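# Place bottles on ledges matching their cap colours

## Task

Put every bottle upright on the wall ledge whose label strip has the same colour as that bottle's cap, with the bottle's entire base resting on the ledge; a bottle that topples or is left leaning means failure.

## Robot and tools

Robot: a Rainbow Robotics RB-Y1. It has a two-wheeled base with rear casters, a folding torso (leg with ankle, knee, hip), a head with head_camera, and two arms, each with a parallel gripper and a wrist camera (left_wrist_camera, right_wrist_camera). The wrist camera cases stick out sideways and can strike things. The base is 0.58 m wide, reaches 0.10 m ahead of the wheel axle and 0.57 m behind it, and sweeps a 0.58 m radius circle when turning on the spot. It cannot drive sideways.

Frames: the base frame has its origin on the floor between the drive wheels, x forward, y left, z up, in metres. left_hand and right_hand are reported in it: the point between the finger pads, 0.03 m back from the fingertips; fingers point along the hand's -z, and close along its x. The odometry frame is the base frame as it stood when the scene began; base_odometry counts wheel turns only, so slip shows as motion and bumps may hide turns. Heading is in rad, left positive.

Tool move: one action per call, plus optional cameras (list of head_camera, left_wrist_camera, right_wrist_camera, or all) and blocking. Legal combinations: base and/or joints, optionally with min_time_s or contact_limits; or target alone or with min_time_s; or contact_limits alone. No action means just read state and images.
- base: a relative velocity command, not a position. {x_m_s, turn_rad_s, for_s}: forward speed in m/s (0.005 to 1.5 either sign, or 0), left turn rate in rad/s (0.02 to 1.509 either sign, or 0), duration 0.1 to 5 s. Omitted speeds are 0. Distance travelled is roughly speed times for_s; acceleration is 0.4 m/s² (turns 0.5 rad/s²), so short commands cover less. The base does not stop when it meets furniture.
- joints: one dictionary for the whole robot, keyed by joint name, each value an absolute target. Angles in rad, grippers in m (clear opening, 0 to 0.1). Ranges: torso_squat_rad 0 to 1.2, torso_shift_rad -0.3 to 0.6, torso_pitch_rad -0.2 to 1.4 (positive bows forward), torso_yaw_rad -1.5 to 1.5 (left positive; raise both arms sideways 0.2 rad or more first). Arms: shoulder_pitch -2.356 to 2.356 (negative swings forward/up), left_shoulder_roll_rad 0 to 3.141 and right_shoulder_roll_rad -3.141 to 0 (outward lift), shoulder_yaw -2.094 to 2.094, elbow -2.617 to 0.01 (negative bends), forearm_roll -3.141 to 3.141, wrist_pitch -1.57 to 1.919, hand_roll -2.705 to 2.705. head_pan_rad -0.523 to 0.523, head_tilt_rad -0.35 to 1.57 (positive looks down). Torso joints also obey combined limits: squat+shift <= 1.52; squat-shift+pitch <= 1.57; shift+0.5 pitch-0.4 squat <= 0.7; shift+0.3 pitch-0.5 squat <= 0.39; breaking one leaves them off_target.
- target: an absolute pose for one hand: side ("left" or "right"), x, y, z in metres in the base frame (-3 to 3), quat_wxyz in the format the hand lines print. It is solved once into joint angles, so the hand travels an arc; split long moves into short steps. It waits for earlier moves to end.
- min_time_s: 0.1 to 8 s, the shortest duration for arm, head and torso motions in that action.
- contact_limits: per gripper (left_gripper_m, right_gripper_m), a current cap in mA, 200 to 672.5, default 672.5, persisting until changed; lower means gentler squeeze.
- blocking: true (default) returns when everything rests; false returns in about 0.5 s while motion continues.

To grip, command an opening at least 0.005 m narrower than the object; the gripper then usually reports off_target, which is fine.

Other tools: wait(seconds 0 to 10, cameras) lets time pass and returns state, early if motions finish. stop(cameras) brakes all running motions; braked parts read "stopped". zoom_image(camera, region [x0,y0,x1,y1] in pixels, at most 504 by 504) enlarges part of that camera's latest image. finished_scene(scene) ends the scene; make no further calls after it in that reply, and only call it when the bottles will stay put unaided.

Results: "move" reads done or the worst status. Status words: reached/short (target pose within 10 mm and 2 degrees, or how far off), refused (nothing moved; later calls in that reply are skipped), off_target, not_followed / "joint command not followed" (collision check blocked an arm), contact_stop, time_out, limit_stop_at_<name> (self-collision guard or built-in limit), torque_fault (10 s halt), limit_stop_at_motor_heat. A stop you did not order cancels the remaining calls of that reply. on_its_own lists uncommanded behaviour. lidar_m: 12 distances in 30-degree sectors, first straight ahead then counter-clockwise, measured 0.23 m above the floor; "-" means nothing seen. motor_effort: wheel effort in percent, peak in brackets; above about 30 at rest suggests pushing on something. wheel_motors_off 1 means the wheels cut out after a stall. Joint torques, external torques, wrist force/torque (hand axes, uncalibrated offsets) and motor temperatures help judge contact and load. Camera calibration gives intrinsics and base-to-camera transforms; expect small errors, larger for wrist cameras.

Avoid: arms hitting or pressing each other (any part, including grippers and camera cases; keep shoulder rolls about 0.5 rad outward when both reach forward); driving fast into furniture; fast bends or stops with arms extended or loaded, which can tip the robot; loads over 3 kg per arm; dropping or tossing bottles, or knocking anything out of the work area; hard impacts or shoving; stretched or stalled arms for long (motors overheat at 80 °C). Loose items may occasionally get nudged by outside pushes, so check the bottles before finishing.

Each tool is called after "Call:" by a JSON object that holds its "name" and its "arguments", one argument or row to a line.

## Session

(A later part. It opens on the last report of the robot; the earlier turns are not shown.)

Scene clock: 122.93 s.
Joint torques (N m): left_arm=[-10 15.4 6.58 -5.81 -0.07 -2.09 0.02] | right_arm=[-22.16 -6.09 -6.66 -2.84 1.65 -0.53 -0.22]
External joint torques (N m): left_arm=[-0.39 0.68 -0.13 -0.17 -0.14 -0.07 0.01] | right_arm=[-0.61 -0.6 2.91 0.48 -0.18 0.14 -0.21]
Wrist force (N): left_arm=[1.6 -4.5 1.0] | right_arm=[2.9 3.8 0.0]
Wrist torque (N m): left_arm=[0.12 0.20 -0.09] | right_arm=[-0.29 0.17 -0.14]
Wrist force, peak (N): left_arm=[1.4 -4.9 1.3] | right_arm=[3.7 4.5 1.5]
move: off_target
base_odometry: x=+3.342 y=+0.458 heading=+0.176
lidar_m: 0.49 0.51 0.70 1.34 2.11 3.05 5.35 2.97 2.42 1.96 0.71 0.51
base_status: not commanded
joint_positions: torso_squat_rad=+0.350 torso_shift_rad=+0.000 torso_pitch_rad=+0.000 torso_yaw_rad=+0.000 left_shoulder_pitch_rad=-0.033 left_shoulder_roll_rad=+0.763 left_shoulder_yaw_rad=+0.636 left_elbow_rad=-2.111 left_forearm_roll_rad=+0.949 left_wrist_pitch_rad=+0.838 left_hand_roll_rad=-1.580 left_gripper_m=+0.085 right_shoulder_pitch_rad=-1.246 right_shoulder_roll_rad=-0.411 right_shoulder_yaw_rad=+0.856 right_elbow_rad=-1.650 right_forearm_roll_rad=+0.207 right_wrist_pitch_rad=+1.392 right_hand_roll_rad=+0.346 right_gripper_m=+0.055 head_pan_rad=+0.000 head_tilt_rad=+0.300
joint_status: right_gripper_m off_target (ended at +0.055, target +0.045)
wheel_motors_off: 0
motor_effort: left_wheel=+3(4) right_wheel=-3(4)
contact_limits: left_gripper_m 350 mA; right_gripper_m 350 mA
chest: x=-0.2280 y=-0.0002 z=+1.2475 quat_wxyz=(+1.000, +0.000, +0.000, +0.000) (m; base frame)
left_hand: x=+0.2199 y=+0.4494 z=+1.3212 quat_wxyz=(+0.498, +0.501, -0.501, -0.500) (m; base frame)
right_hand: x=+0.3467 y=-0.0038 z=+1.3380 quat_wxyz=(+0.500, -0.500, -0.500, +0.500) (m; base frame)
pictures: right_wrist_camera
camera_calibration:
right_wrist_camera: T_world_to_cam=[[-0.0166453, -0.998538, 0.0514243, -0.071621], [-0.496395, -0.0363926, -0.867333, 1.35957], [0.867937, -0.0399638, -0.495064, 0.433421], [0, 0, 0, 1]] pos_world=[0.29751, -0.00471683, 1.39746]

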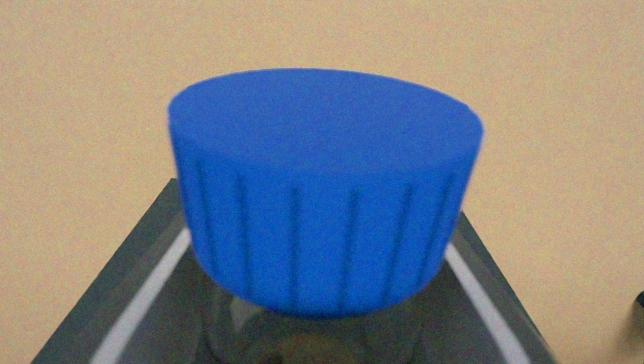

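Call:
{"name": "move", "arguments": {
  "target": {"side":"right","x":0.344,"y":-0.006,"z":1.385,"quat_wxyz":[0.5,-0.5,-0.5,0.5]},
  "min_time_s": 0.6
}}

Call:
{"name": "move", "arguments": {
  "target": {"side":"right","x":0.225,"y":-0.07,"z":1.38,"quat_wxyz":[0.5,-0.5,-0.5,0.5]},
  "min_time_s": 0.9,
  "cameras": ["right_wrist_camera"]
}}

Call:
{"name": "move", "arguments": {
  "target": {"side":"right","x":0.208,"y":-0.19,"z":1.345,"quat_wxyz":[0.5,-0.5,-0.5,0.5]},
  "min_time_s": 0.8
}}

Call:
{"name": "move", "arguments": {
  "target": {"side":"right","x":0.232,"y":-0.385,"z":1.31,"quat_wxyz":[0.5,-0.5,-0.5,0.5]},
  "min_time_s": 1.0,
  "cameras": ["right_wrist_camera"]
}}

Scene clock: 124.40 s.
Joint torques (N m): left_arm=[-10.26 14.72 6.52 -5.59 0.01 -2.23 -0.04] | right_arm=[-22.27 -7.96 -9.59 -2.49 2.14 -0.59 0.15]
External joint torques (N m): left_arm=[-0.65 -0.01 -0.18 0.04 -0.06 -0.2 -0.05] | right_arm=[-0.62 -1.76 -0.18 0.28 0.36 0.22 0.16]
Wrist force (N): left_arm=[1.4 -4.7 1.2] | right_arm=[3.9 5.5 0.9]
Wrist torque (N m): left_arm=[0.13 0.16 -0.08] | right_arm=[-0.21 0.20 -0.36]
Wrist force, peak (N): left_arm=[1.7 -4.9 1.3] | right_arm=[3.9 6.8 0.0]
move: done
base_odometry: x=+3.342 y=+0.458 heading=+0.176
lidar_m: 0.49 0.50 0.69 1.34 2.12 3.05 5.35 2.97 2.42 1.95 0.71 0.51
base_status: not commanded
joint_positions: torso_squat_rad=+0.350 torso_shift_rad=+0.000 torso_pitch_rad=+0.000 torso_yaw_rad=+0.000 left_shoulder_pitch_rad=-0.033 left_shoulder_roll_rad=+0.763 left_shoulder_yaw_rad=+0.636 left_elbow_rad=-2.111 left_forearm_roll_rad=+0.949 left_wrist_pitch_rad=+0.838 left_hand_roll_rad=-1.580 left_gripper_m=+0.085 right_shoulder_pitch_rad=-1.333 right_shoulder_roll_rad=-0.425 right_shoulder_yaw_rad=+0.786 right_elbow_rad=-1.648 right_forearm_roll_rad=+0.116 right_wrist_pitch_rad=+1.427 right_hand_roll_rad=+0.424 right_gripper_m=+0.055 head_pan_rad=+0.000 head_tilt_rad=+0.300
joint_status: all done
wheel_motors_off: 0
motor_effort: left_wheel=+3(4) right_wheel=-3(4)
contact_limits: left_gripper_m 350 mA; right_gripper_m 350 mA
chest: x=-0.2280 y=-0.0002 z=+1.2475 quat_wxyz=(+1.000, +0.000, +0.000, +0.000) (m; base frame)
left_hand: x=+0.2199 y=+0.4494 z=+1.3212 quat_wxyz=(+0.498, +0.501, -0.501, -0.500) (m; base frame)
right_hand: x=+0.3439 y=-0.0059 z=+1.3847 quat_wxyz=(+0.500, -0.500, -0.500, +0.500) (m; base frame)
right_hand_status: reached (checked arc, planned for 0.6 s): 0 mm and 0.0 deg off.
pictures: none

Scene clock: 126.23 s.
Joint torques (N m): left_arm=[-10.24 15.06 6.78 -5.75 -0.16 -2.15 -0.04] | right_arm=[-16.76 -5.61 -8.84 -1.27 1.88 -1.24 -0.12]
External joint torques (N m): left_arm=[-0.63 0.33 0.08 -0.11 -0.23 -0.12 -0.05] | right_arm=[0.55 -0.56 -0.28 -0.15 0.2 -0.32 -0.11]
Wrist force (N): left_arm=[1.5 -4.9 1.3] | right_arm=[3.1 6.4 0.1]
Wrist torque (N m): left_arm=[0.18 0.17 -0.07] | right_arm=[-0.28 0.04 -0.31]
Wrist force, peak (N): left_arm=[1.5 -4.9 1.3] | right_arm=[4.1 7.0 1.7]
move: done
base_odometry: x=+3.342 y=+0.458 heading=+0.176
lidar_m: 0.49 0.51 0.70 1.33 2.12 3.05 5.35 2.97 2.41 1.95 0.71 0.51
base_status: not commanded
joint_positions: torso_squat_rad=+0.350 torso_shift_rad=+0.000 torso_pitch_rad=+0.000 torso_yaw_rad=+0.000 left_shoulder_pitch_rad=-0.033 left_shoulder_roll_rad=+0.763 left_shoulder_yaw_rad=+0.636 left_elbow_rad=-2.111 left_forearm_roll_rad=+0.949 left_wrist_pitch_rad=+0.838 left_hand_roll_rad=-1.580 left_gripper_m=+0.085 right_shoulder_pitch_rad=-1.167 right_shoulder_roll_rad=-0.610 right_shoulder_yaw_rad=+0.732 right_elbow_rad=-2.303 right_forearm_roll_rad=+0.089 right_wrist_pitch_rad=+1.833 right_hand_roll_rad=+0.481 right_gripper_m=+0.055 head_pan_rad=+0.000 head_tilt_rad=+0.300
joint_status: all done
wheel_motors_off: 0
motor_effort: left_wheel=+3(4) right_wheel=-3(4)
contact_limits: left_gripper_m 350 mA; right_gripper_m 350 mA
chest: x=-0.2280 y=-0.0002 z=+1.2475 quat_wxyz=(+1.000, +0.000, +0.000, +0.000) (m; base frame)
left_hand: x=+0.2199 y=+0.4493 z=+1.3212 quat_wxyz=(+0.498, +0.501, -0.501, -0.500) (m; base frame)
right_hand: x=+0.2253 y=-0.0699 z=+1.3799 quat_wxyz=(+0.500, -0.500, -0.500, +0.500) (m; base frame)
right_hand_status: reached (checked arc, planned for 0.9 s): 0 mm and 0.0 deg off.
pictures: right_wrist_camera
camera_calibration:
right_wrist_camera: T_world_to_cam=[[-0.0168006, -0.998519, 0.0517483, -0.142235], [-0.496482, -0.036593, -0.867275, 1.33303], [0.867884, -0.0402629, -0.495132, 0.557014], [0, 0, 0, 1]] pos_world=[0.176009, -0.0708177, 1.43926]

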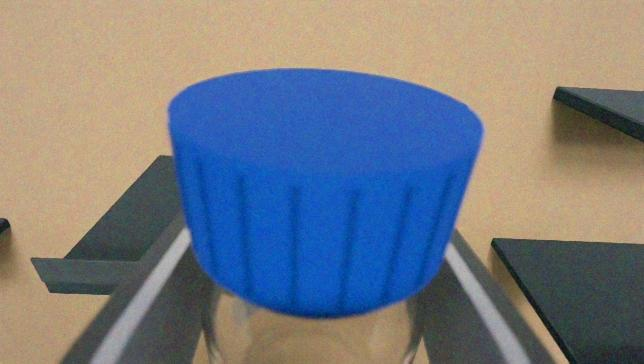

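Scene clock: 127.37 s.
Joint torques (N m): left_arm=[-9.79 15.21 6.67 -5.83 -0.03 -2.06 -0.1] | right_arm=[-13.62 -7.95 -8.57 -1.27 2.15 -0.7 0.02]
External joint torques (N m): left_arm=[-0.18 0.49 -0.04 -0.2 -0.1 -0.03 -0.12] | right_arm=[-0.03 0.19 -0.24 -0.18 0.31 0.02 0.03]
Wrist force (N): left_arm=[1.4 -4.9 0.9] | right_arm=[3.4 6.4 0.6]
Wrist torque (N m): left_arm=[0.15 0.16 -0.07] | right_arm=[-0.27 0.06 -0.12]
Wrist force, peak (N): left_arm=[1.7 -4.8 1.2] | right_arm=[3.8 6.8 0.6]
move: done
base_odometry: x=+3.342 y=+0.458 heading=+0.176
lidar_m: 0.49 0.51 0.69 1.34 2.12 3.06 5.35 2.97 2.42 1.95 0.71 0.51
base_status: not commanded
joint_positions: torso_squat_rad=+0.350 torso_shift_rad=+0.000 torso_pitch_rad=+0.000 torso_yaw_rad=+0.000 left_shoulder_pitch_rad=-0.033 left_shoulder_roll_rad=+0.763 left_shoulder_yaw_rad=+0.636 left_elbow_rad=-2.111 left_forearm_roll_rad=+0.949 left_wrist_pitch_rad=+0.838 left_hand_roll_rad=-1.580 left_gripper_m=+0.085 right_shoulder_pitch_rad=-0.747 right_shoulder_roll_rad=-1.057 right_shoulder_yaw_rad=+0.512 right_elbow_rad=-2.578 right_forearm_roll_rad=-0.025 right_wrist_pitch_rad=+1.551 right_hand_roll_rad=+0.377 right_gripper_m=+0.055 head_pan_rad=+0.000 head_tilt_rad=+0.300
joint_status: all done
wheel_motors_off: 0
motor_effort: left_wheel=+3(4) right_wheel=-2(3)
contact_limits: left_gripper_m 350 mA; right_gripper_m 350 mA
chest: x=-0.2280 y=-0.0003 z=+1.2475 quat_wxyz=(+1.000, +0.000, +0.000, +0.000) (m; base frame)
left_hand: x=+0.2199 y=+0.4493 z=+1.3212 quat_wxyz=(+0.498, +0.501, -0.501, -0.500) (m; base frame)
right_hand: x=+0.2079 y=-0.1900 z=+1.3448 quat_wxyz=(+0.500, -0.500, -0.499, +0.500) (m; base frame)
right_hand_status: reached (checked arc, planned for 0.8 s): 0 mm and 0.1 deg off.
pictures: none

Scene clock: 128.97 s.
Joint torques (N m): left_arm=[-10.02 15.1 6.48 -5.87 -0.15 -2.13 -0.11] | right_arm=[-8.07 -14.72 -10.84 -0.25 1.14 0.67 0.25]
External joint torques (N m): left_arm=[-0.41 0.37 -0.23 -0.24 -0.22 -0.1 -0.12] | right_arm=[0.54 -1.52 0.12 -0.01 0.1 0.41 0.26]
Wrist force (N): left_arm=[1.5 -4.7 1.4] | right_arm=[3.4 5.6 0.4]
Wrist torque (N m): left_arm=[0.15 0.18 -0.09] | right_arm=[-0.25 0.19 -0.11]
Wrist force, peak (N): left_arm=[1.5 -4.9 1.0] | right_arm=[5.3 7.2 1.8]
move: done
base_odometry: x=+3.342 y=+0.458 heading=+0.176
lidar_m: 0.48 0.51 0.71 1.35 2.12 3.05 5.35 2.97 2.41 1.95 0.70 0.51
base_status: not commanded
joint_positions: torso_squat_rad=+0.350 torso_shift_rad=+0.000 torso_pitch_rad=+0.000 torso_yaw_rad=+0.000 left_shoulder_pitch_rad=-0.033 left_shoulder_roll_rad=+0.763 left_shoulder_yaw_rad=+0.636 left_elbow_rad=-2.111 left_forearm_roll_rad=+0.949 left_wrist_pitch_rad=+0.838 left_hand_roll_rad=-1.580 left_gripper_m=+0.085 right_shoulder_pitch_rad=+0.345 right_shoulder_roll_rad=-1.569 right_shoulder_yaw_rad=-0.242 right_elbow_rad=-2.271 right_forearm_roll_rad=+0.149 right_wrist_pitch_rad=+0.599 right_hand_roll_rad=-0.130 right_gripper_m=+0.055 head_pan_rad=+0.000 head_tilt_rad=+0.300
joint_status: all done
wheel_motors_off: 0
motor_effort: left_wheel=+4(4) right_wheel=-3(4)
contact_limits: left_gripper_m 350 mA; right_gripper_m 350 mA
chest: x=-0.2280 y=-0.0003 z=+1.2475 quat_wxyz=(+1.000, +0.000, +0.000, +0.000) (m; base frame)
left_hand: x=+0.2199 y=+0.4493 z=+1.3212 quat_wxyz=(+0.498, +0.501, -0.501, -0.500) (m; base frame)
right_hand: x=+0.2312 y=-0.3853 z=+1.3100 quat_wxyz=(+0.502, -0.503, -0.498, +0.497) (m; base frame)
right_hand_status: reached (checked arc, planned for 1.2 s): 1 mm and 0.6 deg off.
pictures: right_wrist_camera
camera_calibration:
right_wrist_camera: T_world_to_cam=[[-0.0270043, -0.998256, 0.0524872, -0.451935], [-0.495276, -0.0322478, -0.868137, 1.26639], [0.868316, -0.0494391, -0.493541, 0.498922], [0, 0, 0, 1]] pos_world=[0.181788, -0.385642, 1.36936]

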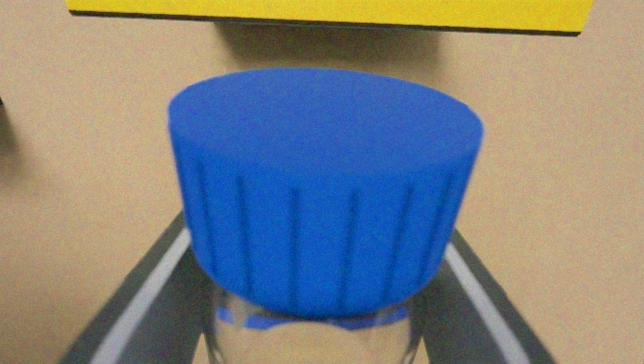

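Call:
{"name": "move", "arguments": {
  "target": {"side":"right","x":0.346,"y":-0.403,"z":1.285,"quat_wxyz":[0.5,-0.5,-0.5,0.5]},
  "min_time_s": 0.9,
  "cameras": ["right_wrist_camera"]
}}

Call:
{"name": "move", "arguments": {
  "target": {"side":"right","x":0.386,"y":-0.405,"z":1.25,"quat_wxyz":[0.5,-0.5,-0.5,0.5]},
  "min_time_s": 0.7,
  "cameras": ["right_wrist_camera"]
}}

Call:
{"name": "move", "arguments": {
  "target": {"side":"right","x":0.386,"y":-0.405,"z":1.247,"quat_wxyz":[0.5,-0.5,-0.5,0.5]},
  "min_time_s": 0.3
}}

Scene clock: 131.17 s.
Joint torques (N m): left_arm=[-10.04 15.1 6.38 -5.86 -0.01 -2.17 0.17] | right_arm=[-16.48 -18.25 -10.94 -1.59 0.75 -0.18 -0.12]
External joint torques (N m): left_arm=[-0.44 0.38 -0.33 -0.23 -0.08 -0.14 0.16] | right_arm=[-1.17 -2.01 1.09 0.17 0.01 -0.03 -0.11]
Wrist force (N): left_arm=[1.4 -4.7 1.2] | right_arm=[3.1 5.7 0.3]
Wrist torque (N m): left_arm=[0.14 0.16 -0.07] | right_arm=[-0.16 0.09 -0.36]
Wrist force, peak (N): left_arm=[1.6 -5.1 1.3] | right_arm=[3.3 7.7 -0.5]
move: done
base_odometry: x=+3.342 y=+0.458 heading=+0.176
lidar_m: 0.49 0.51 0.70 1.35 2.12 3.06 5.35 2.97 2.41 1.95 0.70 0.51
base_status: not commanded
joint_positions: torso_squat_rad=+0.350 torso_shift_rad=+0.000 torso_pitch_rad=+0.000 torso_yaw_rad=+0.000 left_shoulder_pitch_rad=-0.033 left_shoulder_roll_rad=+0.763 left_shoulder_yaw_rad=+0.636 left_elbow_rad=-2.111 left_forearm_roll_rad=+0.949 left_wrist_pitch_rad=+0.838 left_hand_roll_rad=-1.580 left_gripper_m=+0.085 right_shoulder_pitch_rad=-0.459 right_shoulder_roll_rad=-1.351 right_shoulder_yaw_rad=+0.433 right_elbow_rad=-1.739 right_forearm_roll_rad=+0.097 right_wrist_pitch_rad=+0.410 right_hand_roll_rad=+0.074 right_gripper_m=+0.055 head_pan_rad=+0.000 head_tilt_rad=+0.300
joint_status: all done
wheel_motors_off: 0
motor_effort: left_wheel=+3(4) right_wheel=-2(4)
contact_limits: left_gripper_m 350 mA; right_gripper_m 350 mA
chest: x=-0.2280 y=-0.0002 z=+1.2475 quat_wxyz=(+1.000, +0.000, +0.000, +0.000) (m; base frame)
left_hand: x=+0.2199 y=+0.4494 z=+1.3212 quat_wxyz=(+0.498, +0.501, -0.501, -0.500) (m; base frame)
right_hand: x=+0.3456 y=-0.4030 z=+1.2848 quat_wxyz=(+0.500, -0.500, -0.500, +0.500) (m; base frame)
right_hand_status: reached (checked arc, planned for 1.0 s): 0 mm and 0.1 deg off.
pictures: right_wrist_camera
camera_calibration:
right_wrist_camera: T_world_to_cam=[[-0.01677, -0.998542, 0.0513132, -0.467328], [-0.49507, -0.0362953, -0.868094, 1.29876], [0.868691, -0.0399615, -0.49374, 0.390157], [0, 0, 0, 1]] pos_world=[0.296212, -0.403917, 1.34406]

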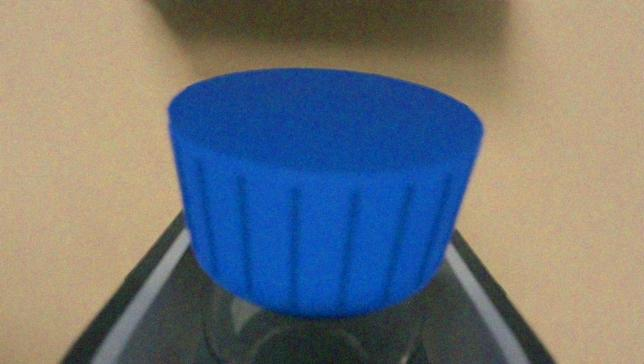

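Scene clock: 132.20 s.
Joint torques (N m): left_arm=[-9.83 15.13 6.15 -5.9 -0.15 -2.21 -0.02] | right_arm=[-19.46 -18.12 -9.46 -3.07 0.71 -0.39 -0.07]
External joint torques (N m): left_arm=[-0.23 0.4 -0.56 -0.27 -0.22 -0.18 -0.04] | right_arm=[-1.79 -2.26 1.89 0.07 0.15 -0.14 -0.06]
Wrist force (N): left_arm=[1.4 -4.6 1.1] | right_arm=[2.5 6.3 1.4]
Wrist torque (N m): left_arm=[0.14 0.15 -0.09] | right_arm=[-0.32 0.01 -0.34]
Wrist force, peak (N): left_arm=[1.6 -4.9 1.1] | right_arm=[3.8 7.6 0.4]
move: done
base_odometry: x=+3.342 y=+0.458 heading=+0.176
lidar_m: 0.49 0.50 0.70 1.35 2.12 3.06 5.35 2.98 2.41 1.95 0.71 0.51
base_status: not commanded
joint_positions: torso_squat_rad=+0.350 torso_shift_rad=+0.000 torso_pitch_rad=+0.000 torso_yaw_rad=+0.000 left_shoulder_pitch_rad=-0.033 left_shoulder_roll_rad=+0.763 left_shoulder_yaw_rad=+0.636 left_elbow_rad=-2.111 left_forearm_roll_rad=+0.949 left_wrist_pitch_rad=+0.838 left_hand_roll_rad=-1.580 left_gripper_m=+0.085 right_shoulder_pitch_rad=-0.568 right_shoulder_roll_rad=-1.170 right_shoulder_yaw_rad=+0.493 right_elbow_rad=-1.496 right_forearm_roll_rad=+0.174 right_wrist_pitch_rad=+0.305 right_hand_roll_rad=+0.130 right_gripper_m=+0.055 head_pan_rad=+0.000 head_tilt_rad=+0.300
joint_status: all done
wheel_motors_off: 0
motor_effort: left_wheel=+3(4) right_wheel=-3(4)
contact_limits: left_gripper_m 350 mA; right_gripper_m 350 mA
chest: x=-0.2280 y=-0.0003 z=+1.2475 quat_wxyz=(+1.000, +0.000, +0.000, +0.000) (m; base frame)
left_hand: x=+0.2199 y=+0.4493 z=+1.3212 quat_wxyz=(+0.498, +0.501, -0.501, -0.500) (m; base frame)
right_hand: x=+0.3859 y=-0.4050 z=+1.2497 quat_wxyz=(+0.500, -0.500, -0.500, +0.500) (m; base frame)
right_hand_status: reached (checked arc, planned for 0.7 s): 0 mm and 0.0 deg off.
pictures: right_wrist_camera
camera_calibration:
right_wrist_camera: T_world_to_cam=[[-0.017068, -0.998541, 0.0512338, -0.466653], [-0.496982, -0.0359905, -0.867014, 1.28773], [0.867593, -0.0402605, -0.495643, 0.340492], [0, 0, 0, 1]] pos_world=[0.336608, -0.405918, 1.30915]

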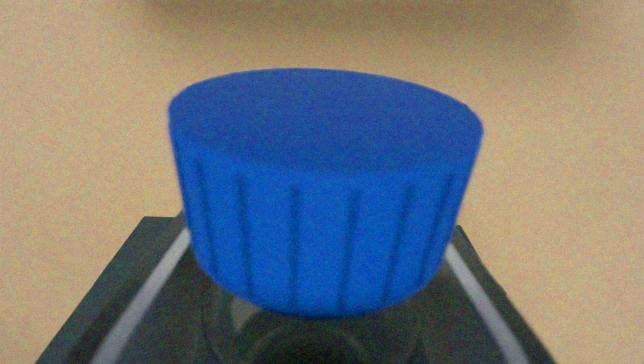

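Scene clock: 132.83 s.
Joint torques (N m): left_arm=[-10.14 15.1 6.04 -5.89 -0.05 -2.06 0.07] | right_arm=[-17.01 -16.78 -12.52 -2.61 0.82 -0.55 -0.12]
External joint torques (N m): left_arm=[-0.53 0.37 -0.67 -0.26 -0.11 -0.04 0.06] | right_arm=[0.66 -0.94 -1.2 0.62 0.27 -0.29 -0.11]
Wrist force (N): left_arm=[1.4 -4.4 1.3] | right_arm=[2.7 6.1 0.4]
Wrist torque (N m): left_arm=[0.10 0.18 -0.08] | right_arm=[-0.30 0.05 -0.33]
Wrist force, peak (N): left_arm=[1.5 -4.8 1.5] | right_arm=[3.1 7.0 0.4]
move: done
base_odometry: x=+3.342 y=+0.458 heading=+0.176
lidar_m: 0.49 0.51 0.70 1.34 2.12 3.05 5.35 2.98 2.41 1.96 0.71 0.51
base_status: not commanded
joint_positions: torso_squat_rad=+0.350 torso_shift_rad=+0.000 torso_pitch_rad=+0.000 torso_yaw_rad=+0.000 left_shoulder_pitch_rad=-0.033 left_shoulder_roll_rad=+0.763 left_shoulder_yaw_rad=+0.636 left_elbow_rad=-2.111 left_forearm_roll_rad=+0.949 left_wrist_pitch_rad=+0.838 left_hand_roll_rad=-1.580 left_gripper_m=+0.085 right_shoulder_pitch_rad=-0.562 right_shoulder_roll_rad=-1.162 right_shoulder_yaw_rad=+0.488 right_elbow_rad=-1.492 right_forearm_roll_rad=+0.184 right_wrist_pitch_rad=+0.301 right_hand_roll_rad=+0.130 right_gripper_m=+0.055 head_pan_rad=+0.000 head_tilt_rad=+0.300
joint_status: all done
wheel_motors_off: 0
motor_effort: left_wheel=+4(4) right_wheel=-3(4)
contact_limits: left_gripper_m 350 mA; right_gripper_m 350 mA
chest: x=-0.2280 y=-0.0003 z=+1.2475 quat_wxyz=(+1.000, +0.000, +0.000, +0.000) (m; base frame)
left_hand: x=+0.2199 y=+0.4493 z=+1.3212 quat_wxyz=(+0.498, +0.501, -0.501, -0.500) (m; base frame)
right_hand: x=+0.3860 y=-0.4050 z=+1.2468 quat_wxyz=(+0.500, -0.500, -0.500, +0.500) (m; base frame)
right_hand_status: reached (checked arc, planned for 0.3 s): 0 mm and 0.0 deg off.
pictures: none

Call:
{"name": "move", "arguments": {
  "target": {"side":"right","x":0.386,"y":-0.405,"z":1.2442,"quat_wxyz":[0.5,-0.5,-0.5,0.5]},
  "min_time_s": 0.3
}}

Scene clock: 133.73 s.
Joint torques (N m): left_arm=[-9.98 15.28 6.38 -5.89 -0.04 -2.25 -0.02] | right_arm=[-13.82 -14.8 -8.65 -2.73 0.19 -0.58 0.09]
External joint torques (N m): left_arm=[-0.37 0.55 -0.33 -0.26 -0.11 -0.23 -0.04] | right_arm=[3.85 1.04 2.63 0.59 -0.35 -0.33 0.1]
Wrist force (N): left_arm=[1.5 -4.6 1.1] | right_arm=[2.0 -0.8 1.4]
Wrist torque (N m): left_arm=[0.13 0.18 -0.08] | right_arm=[-0.31 0.10 -0.05]
Wrist force, peak (N): left_arm=[1.7 -4.8 1.3] | right_arm=[3.4 6.4 1.0]
move: done
base_odometry: x=+3.342 y=+0.458 heading=+0.176
lidar_m: 0.49 0.51 0.69 1.34 2.12 3.06 5.35 2.97 2.42 1.95 0.71 0.51
base_status: not commanded
joint_positions: torso_squat_rad=+0.350 torso_shift_rad=+0.000 torso_pitch_rad=+0.000 torso_yaw_rad=+0.000 left_shoulder_pitch_rad=-0.033 left_shoulder_roll_rad=+0.763 left_shoulder_yaw_rad=+0.636 left_elbow_rad=-2.111 left_forearm_roll_rad=+0.949 left_wrist_pitch_rad=+0.838 left_hand_roll_rad=-1.580 left_gripper_m=+0.085 right_shoulder_pitch_rad=-0.556 right_shoulder_roll_rad=-1.154 right_shoulder_yaw_rad=+0.481 right_elbow_rad=-1.489 right_forearm_roll_rad=+0.194 right_wrist_pitch_rad=+0.298 right_hand_roll_rad=+0.130 right_gripper_m=+0.055 head_pan_rad=+0.000 head_tilt_rad=+0.300
joint_status: all done
wheel_motors_off: 0
motor_effort: left_wheel=+3(4) right_wheel=-3(4)
contact_limits: left_gripper_m 350 mA; right_gripper_m 350 mA
chest: x=-0.2280 y=-0.0002 z=+1.2475 quat_wxyz=(+1.000, +0.000, +0.000, +0.000) (m; base frame)
left_hand: x=+0.2199 y=+0.4493 z=+1.3212 quat_wxyz=(+0.498, +0.501, -0.501, -0.500) (m; base frame)
right_hand: x=+0.3860 y=-0.4051 z=+1.2451 quat_wxyz=(+0.500, -0.500, -0.500, +0.500) (m; base frame)
right_hand_status: reached (checked arc, planned for 0.3 s): 1 mm and 0.1 deg off.
pictures: none

Call:
{"name": "move", "arguments": {
  "joints": {"right_gripper_m":0.085,"head_pan_rad":0.4},
  "min_time_s": 0.6,
  "cameras": ["head_camera"]
}}

Call:
{"name": "move", "arguments": {
  "target": {"side":"right","x":0.3,"y":-0.405,"z":1.254,"quat_wxyz":[0.5,-0.5,-0.5,0.5]},
  "min_time_s": 0.8,
  "cameras": ["right_wrist_camera"]
}}

Call:
{"name": "move", "arguments": {
  "joints": {"head_pan_rad":-0.4},
  "min_time_s": 0.6,
  "cameras": ["head_camera","right_wrist_camera"]
}}

Scene clock: 135.53 s.
Joint torques (N m): left_arm=[-10.04 15.41 6.74 -6.08 -0.15 -2.22 -0.01] | right_arm=[-15.69 -16.55 -9.47 -2.46 0.29 -0.58 -0.11]
External joint torques (N m): left_arm=[-0.44 0.68 0.03 -0.45 -0.22 -0.19 -0.03] | right_arm=[1.98 -0.71 1.8 0.87 -0.26 -0.33 -0.1]
Wrist force (N): left_arm=[1.5 -4.5 1.1] | right_arm=[2.8 4.6 0.4]
Wrist torque (N m): left_arm=[0.13 0.18 -0.08] | right_arm=[-0.30 0.06 -0.16]
Wrist force, peak (N): left_arm=[1.8 -5.0 1.2] | right_arm=[3.2 5.7 0.3]
move: done
base_odometry: x=+3.342 y=+0.458 heading=+0.176
lidar_m: 0.49 0.50 0.70 1.34 2.11 3.06 5.35 2.98 2.41 1.95 0.70 0.51
base_status: not commanded
joint_positions: torso_squat_rad=+0.350 torso_shift_rad=+0.000 torso_pitch_rad=+0.000 torso_yaw_rad=+0.000 left_shoulder_pitch_rad=-0.033 left_shoulder_roll_rad=+0.763 left_shoulder_yaw_rad=+0.636 left_elbow_rad=-2.111 left_forearm_roll_rad=+0.949 left_wrist_pitch_rad=+0.838 left_hand_roll_rad=-1.580 left_gripper_m=+0.085 right_shoulder_pitch_rad=-0.556 right_shoulder_roll_rad=-1.154 right_shoulder_yaw_rad=+0.481 right_elbow_rad=-1.488 right_forearm_roll_rad=+0.194 right_wrist_pitch_rad=+0.298 right_hand_roll_rad=+0.130 right_gripper_m=+0.085 head_pan_rad=+0.400 head_tilt_rad=+0.300
joint_status: all done
wheel_motors_off: 0
motor_effort: left_wheel=+4(4) right_wheel=-3(4)
contact_limits: left_gripper_m 350 mA; right_gripper_m 350 mA
chest: x=-0.2280 y=-0.0002 z=+1.2475 quat_wxyz=(+1.000, +0.000, +0.000, +0.000) (m; base frame)
left_hand: x=+0.2199 y=+0.4493 z=+1.3212 quat_wxyz=(+0.498, +0.501, -0.501, -0.500) (m; base frame)
right_hand: x=+0.3860 y=-0.4050 z=+1.2447 quat_wxyz=(+0.500, -0.500, -0.500, +0.500) (m; base frame)
pictures: head_camera
camera_calibration:
head_camera: T_world_to_cam=[[0.362269, -0.931805, 0.0223874, 0.0466814], [-0.234141, -0.114226, -0.965469, 1.40775], [0.902186, 0.344518, -0.259554, 0.504813], [0, 0, 0, 1]] pos_world=[-0.142733, 0.0303832, 1.48912]

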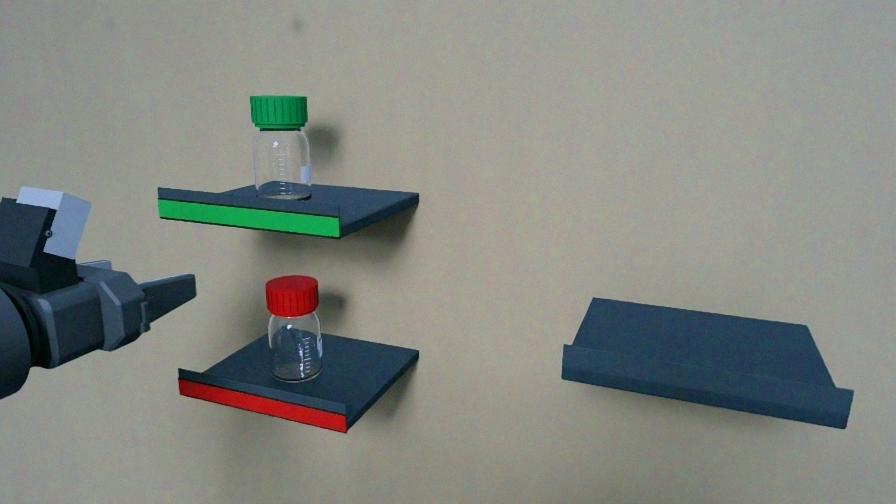

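Scene clock: 136.80 s.
Joint torques (N m): left_arm=[-10.13 14.98 6.51 -5.99 -0.11 -2.14 -0.05] | right_arm=[-11.56 -17.63 -10.9 -2.02 0.74 0.23 0.09]
External joint torques (N m): left_arm=[-0.52 0.25 -0.2 -0.36 -0.18 -0.11 -0.07] | right_arm=[0.95 -1.43 0.93 0.17 -0.04 0.06 0.1]
Wrist force (N): left_arm=[1.2 -5.0 1.4] | right_arm=[3.7 4.2 0.2]
Wrist torque (N m): left_arm=[0.17 0.15 -0.08] | right_arm=[-0.19 0.11 -0.10]
Wrist force, peak (N): left_arm=[1.4 -5.0 1.3] | right_arm=[4.9 4.9 0.7]
move: done
base_odometry: x=+3.342 y=+0.458 heading=+0.176
lidar_m: 0.49 0.51 0.69 1.34 2.12 3.05 5.34 2.98 2.42 1.95 0.70 0.51
base_status: not commanded
joint_positions: torso_squat_rad=+0.350 torso_shift_rad=+0.000 torso_pitch_rad=+0.000 torso_yaw_rad=+0.000 left_shoulder_pitch_rad=-0.033 left_shoulder_roll_rad=+0.763 left_shoulder_yaw_rad=+0.636 left_elbow_rad=-2.111 left_forearm_roll_rad=+0.949 left_wrist_pitch_rad=+0.838 left_hand_roll_rad=-1.580 left_gripper_m=+0.085 right_shoulder_pitch_rad=-0.160 right_shoulder_roll_rad=-1.371 right_shoulder_yaw_rad=+0.264 right_elbow_rad=-1.913 right_forearm_roll_rad=+0.299 right_wrist_pitch_rad=+0.444 right_hand_roll_rad=-0.087 right_gripper_m=+0.085 head_pan_rad=+0.400 head_tilt_rad=+0.300
joint_status: all done
wheel_motors_off: 0
motor_effort: left_wheel=+3(4) right_wheel=-3(4)
contact_limits: left_gripper_m 350 mA; right_gripper_m 350 mA
chest: x=-0.2280 y=-0.0002 z=+1.2475 quat_wxyz=(+1.000, +0.000, +0.000, +0.000) (m; base frame)
left_hand: x=+0.2199 y=+0.4494 z=+1.3212 quat_wxyz=(+0.498, +0.501, -0.501, -0.500) (m; base frame)
right_hand: x=+0.3001 y=-0.4050 z=+1.2541 quat_wxyz=(+0.500, -0.500, -0.500, +0.500) (m; base frame)
right_hand_status: reached (checked arc, planned for 0.8 s): 0 mm and 0.0 deg off.
pictures: right_wrist_camera
camera_calibration:
right_wrist_camera: T_world_to_cam=[[-0.0172658, -0.998514, 0.0516945, -0.468889], [-0.496998, -0.0362916, -0.866993, 1.24876], [0.86758, -0.0406614, -0.495633, 0.41694], [0, 0, 0, 1]] pos_world=[0.250807, -0.405919, 1.31355]

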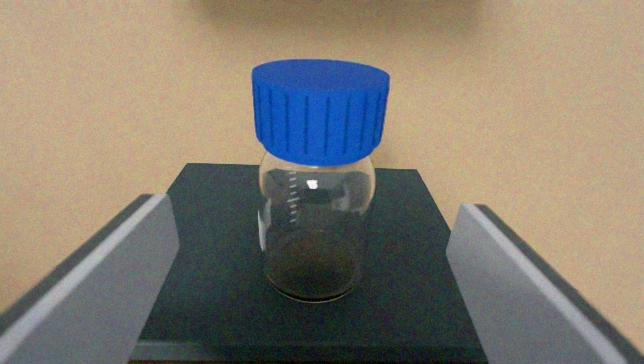

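Scene clock: 137.70 s.
Joint torques (N m): left_arm=[-10.04 15.29 6.28 -5.78 -0.02 -2.2 0.05] | right_arm=[-11.31 -17.76 -11 -2.22 0.46 0.09 0.13]
External joint torques (N m): left_arm=[-0.43 0.56 -0.43 -0.15 -0.09 -0.17 0.04] | right_arm=[1.2 -1.57 0.83 -0.04 -0.32 -0.08 0.14]
Wrist force (N): left_arm=[1.2 -4.6 1.3] | right_arm=[3.1 4.9 1.4]
Wrist torque (N m): left_arm=[0.14 0.14 -0.08] | right_arm=[-0.30 0.07 -0.09]
Wrist force, peak (N): left_arm=[1.6 -4.9 1.3] | right_arm=[3.6 5.3 1.1]
move: done
base_odometry: x=+3.342 y=+0.458 heading=+0.176
lidar_m: 0.49 0.51 0.70 1.34 2.12 3.05 5.35 2.98 2.41 1.96 0.71 0.51
base_status: not commanded
joint_positions: torso_squat_rad=+0.350 torso_shift_rad=+0.000 torso_pitch_rad=+0.000 torso_yaw_rad=+0.000 left_shoulder_pitch_rad=-0.033 left_shoulder_roll_rad=+0.763 left_shoulder_yaw_rad=+0.636 left_elbow_rad=-2.111 left_forearm_roll_rad=+0.949 left_wrist_pitch_rad=+0.838 left_hand_roll_rad=-1.580 left_gripper_m=+0.085 right_shoulder_pitch_rad=-0.160 right_shoulder_roll_rad=-1.371 right_shoulder_yaw_rad=+0.264 right_elbow_rad=-1.913 right_forearm_roll_rad=+0.299 right_wrist_pitch_rad=+0.444 right_hand_roll_rad=-0.087 right_gripper_m=+0.085 head_pan_rad=-0.400 head_tilt_rad=+0.300
joint_status: all done
wheel_motors_off: 0
motor_effort: left_wheel=+3(4) right_wheel=-3(4)
contact_limits: left_gripper_m 350 mA; right_gripper_m 350 mA
chest: x=-0.2280 y=-0.0002 z=+1.2475 quat_wxyz=(+1.000, +0.000, +0.000, +0.000) (m; base frame)
left_hand: x=+0.2199 y=+0.4494 z=+1.3212 quat_wxyz=(+0.498, +0.501, -0.501, -0.500) (m; base frame)
right_hand: x=+0.3001 y=-0.4050 z=+1.2541 quat_wxyz=(+0.500, -0.500, -0.500, +0.500) (m; base frame)
pictures: head_camera, right_wrist_camera
camera_calibration:
head_camera: T_world_to_cam=[[-0.415945, -0.909114, 0.0223821, -0.113625], [-0.245615, 0.08861, -0.965309, 1.4053], [0.875593, -0.407013, -0.260149, 0.499843], [0, 0, 0, 1]] pos_world=[-0.139759, -0.0243789, 1.48913]
right_wrist_camera: T_world_to_cam=[[-0.0172658, -0.998514, 0.0516945, -0.468889], [-0.496998, -0.0362916, -0.866993, 1.24876], [0.86758, -0.0406614, -0.495633, 0.41694], [0, 0, 0, 1]] pos_world=[0.250807, -0.405919, 1.31355]

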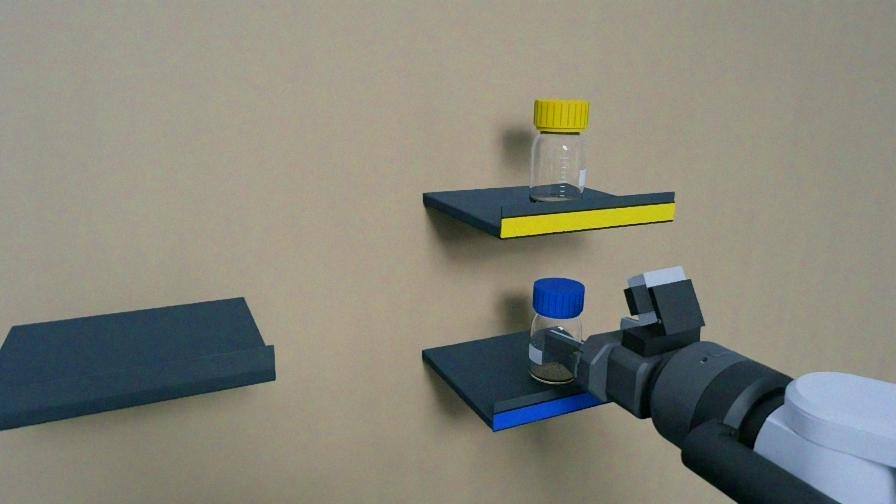

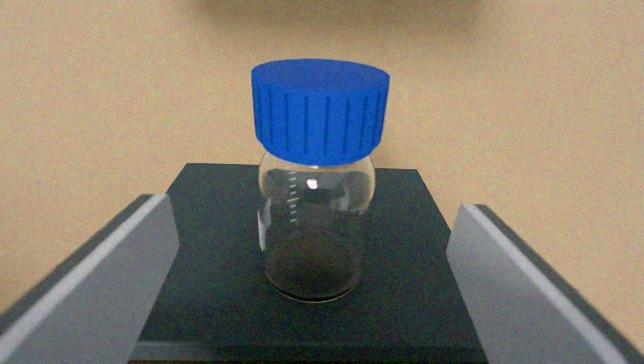

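Call:
{"name": "finished_scene", "arguments": {
  "scene": 2
}}

The scene is finished: the task was done.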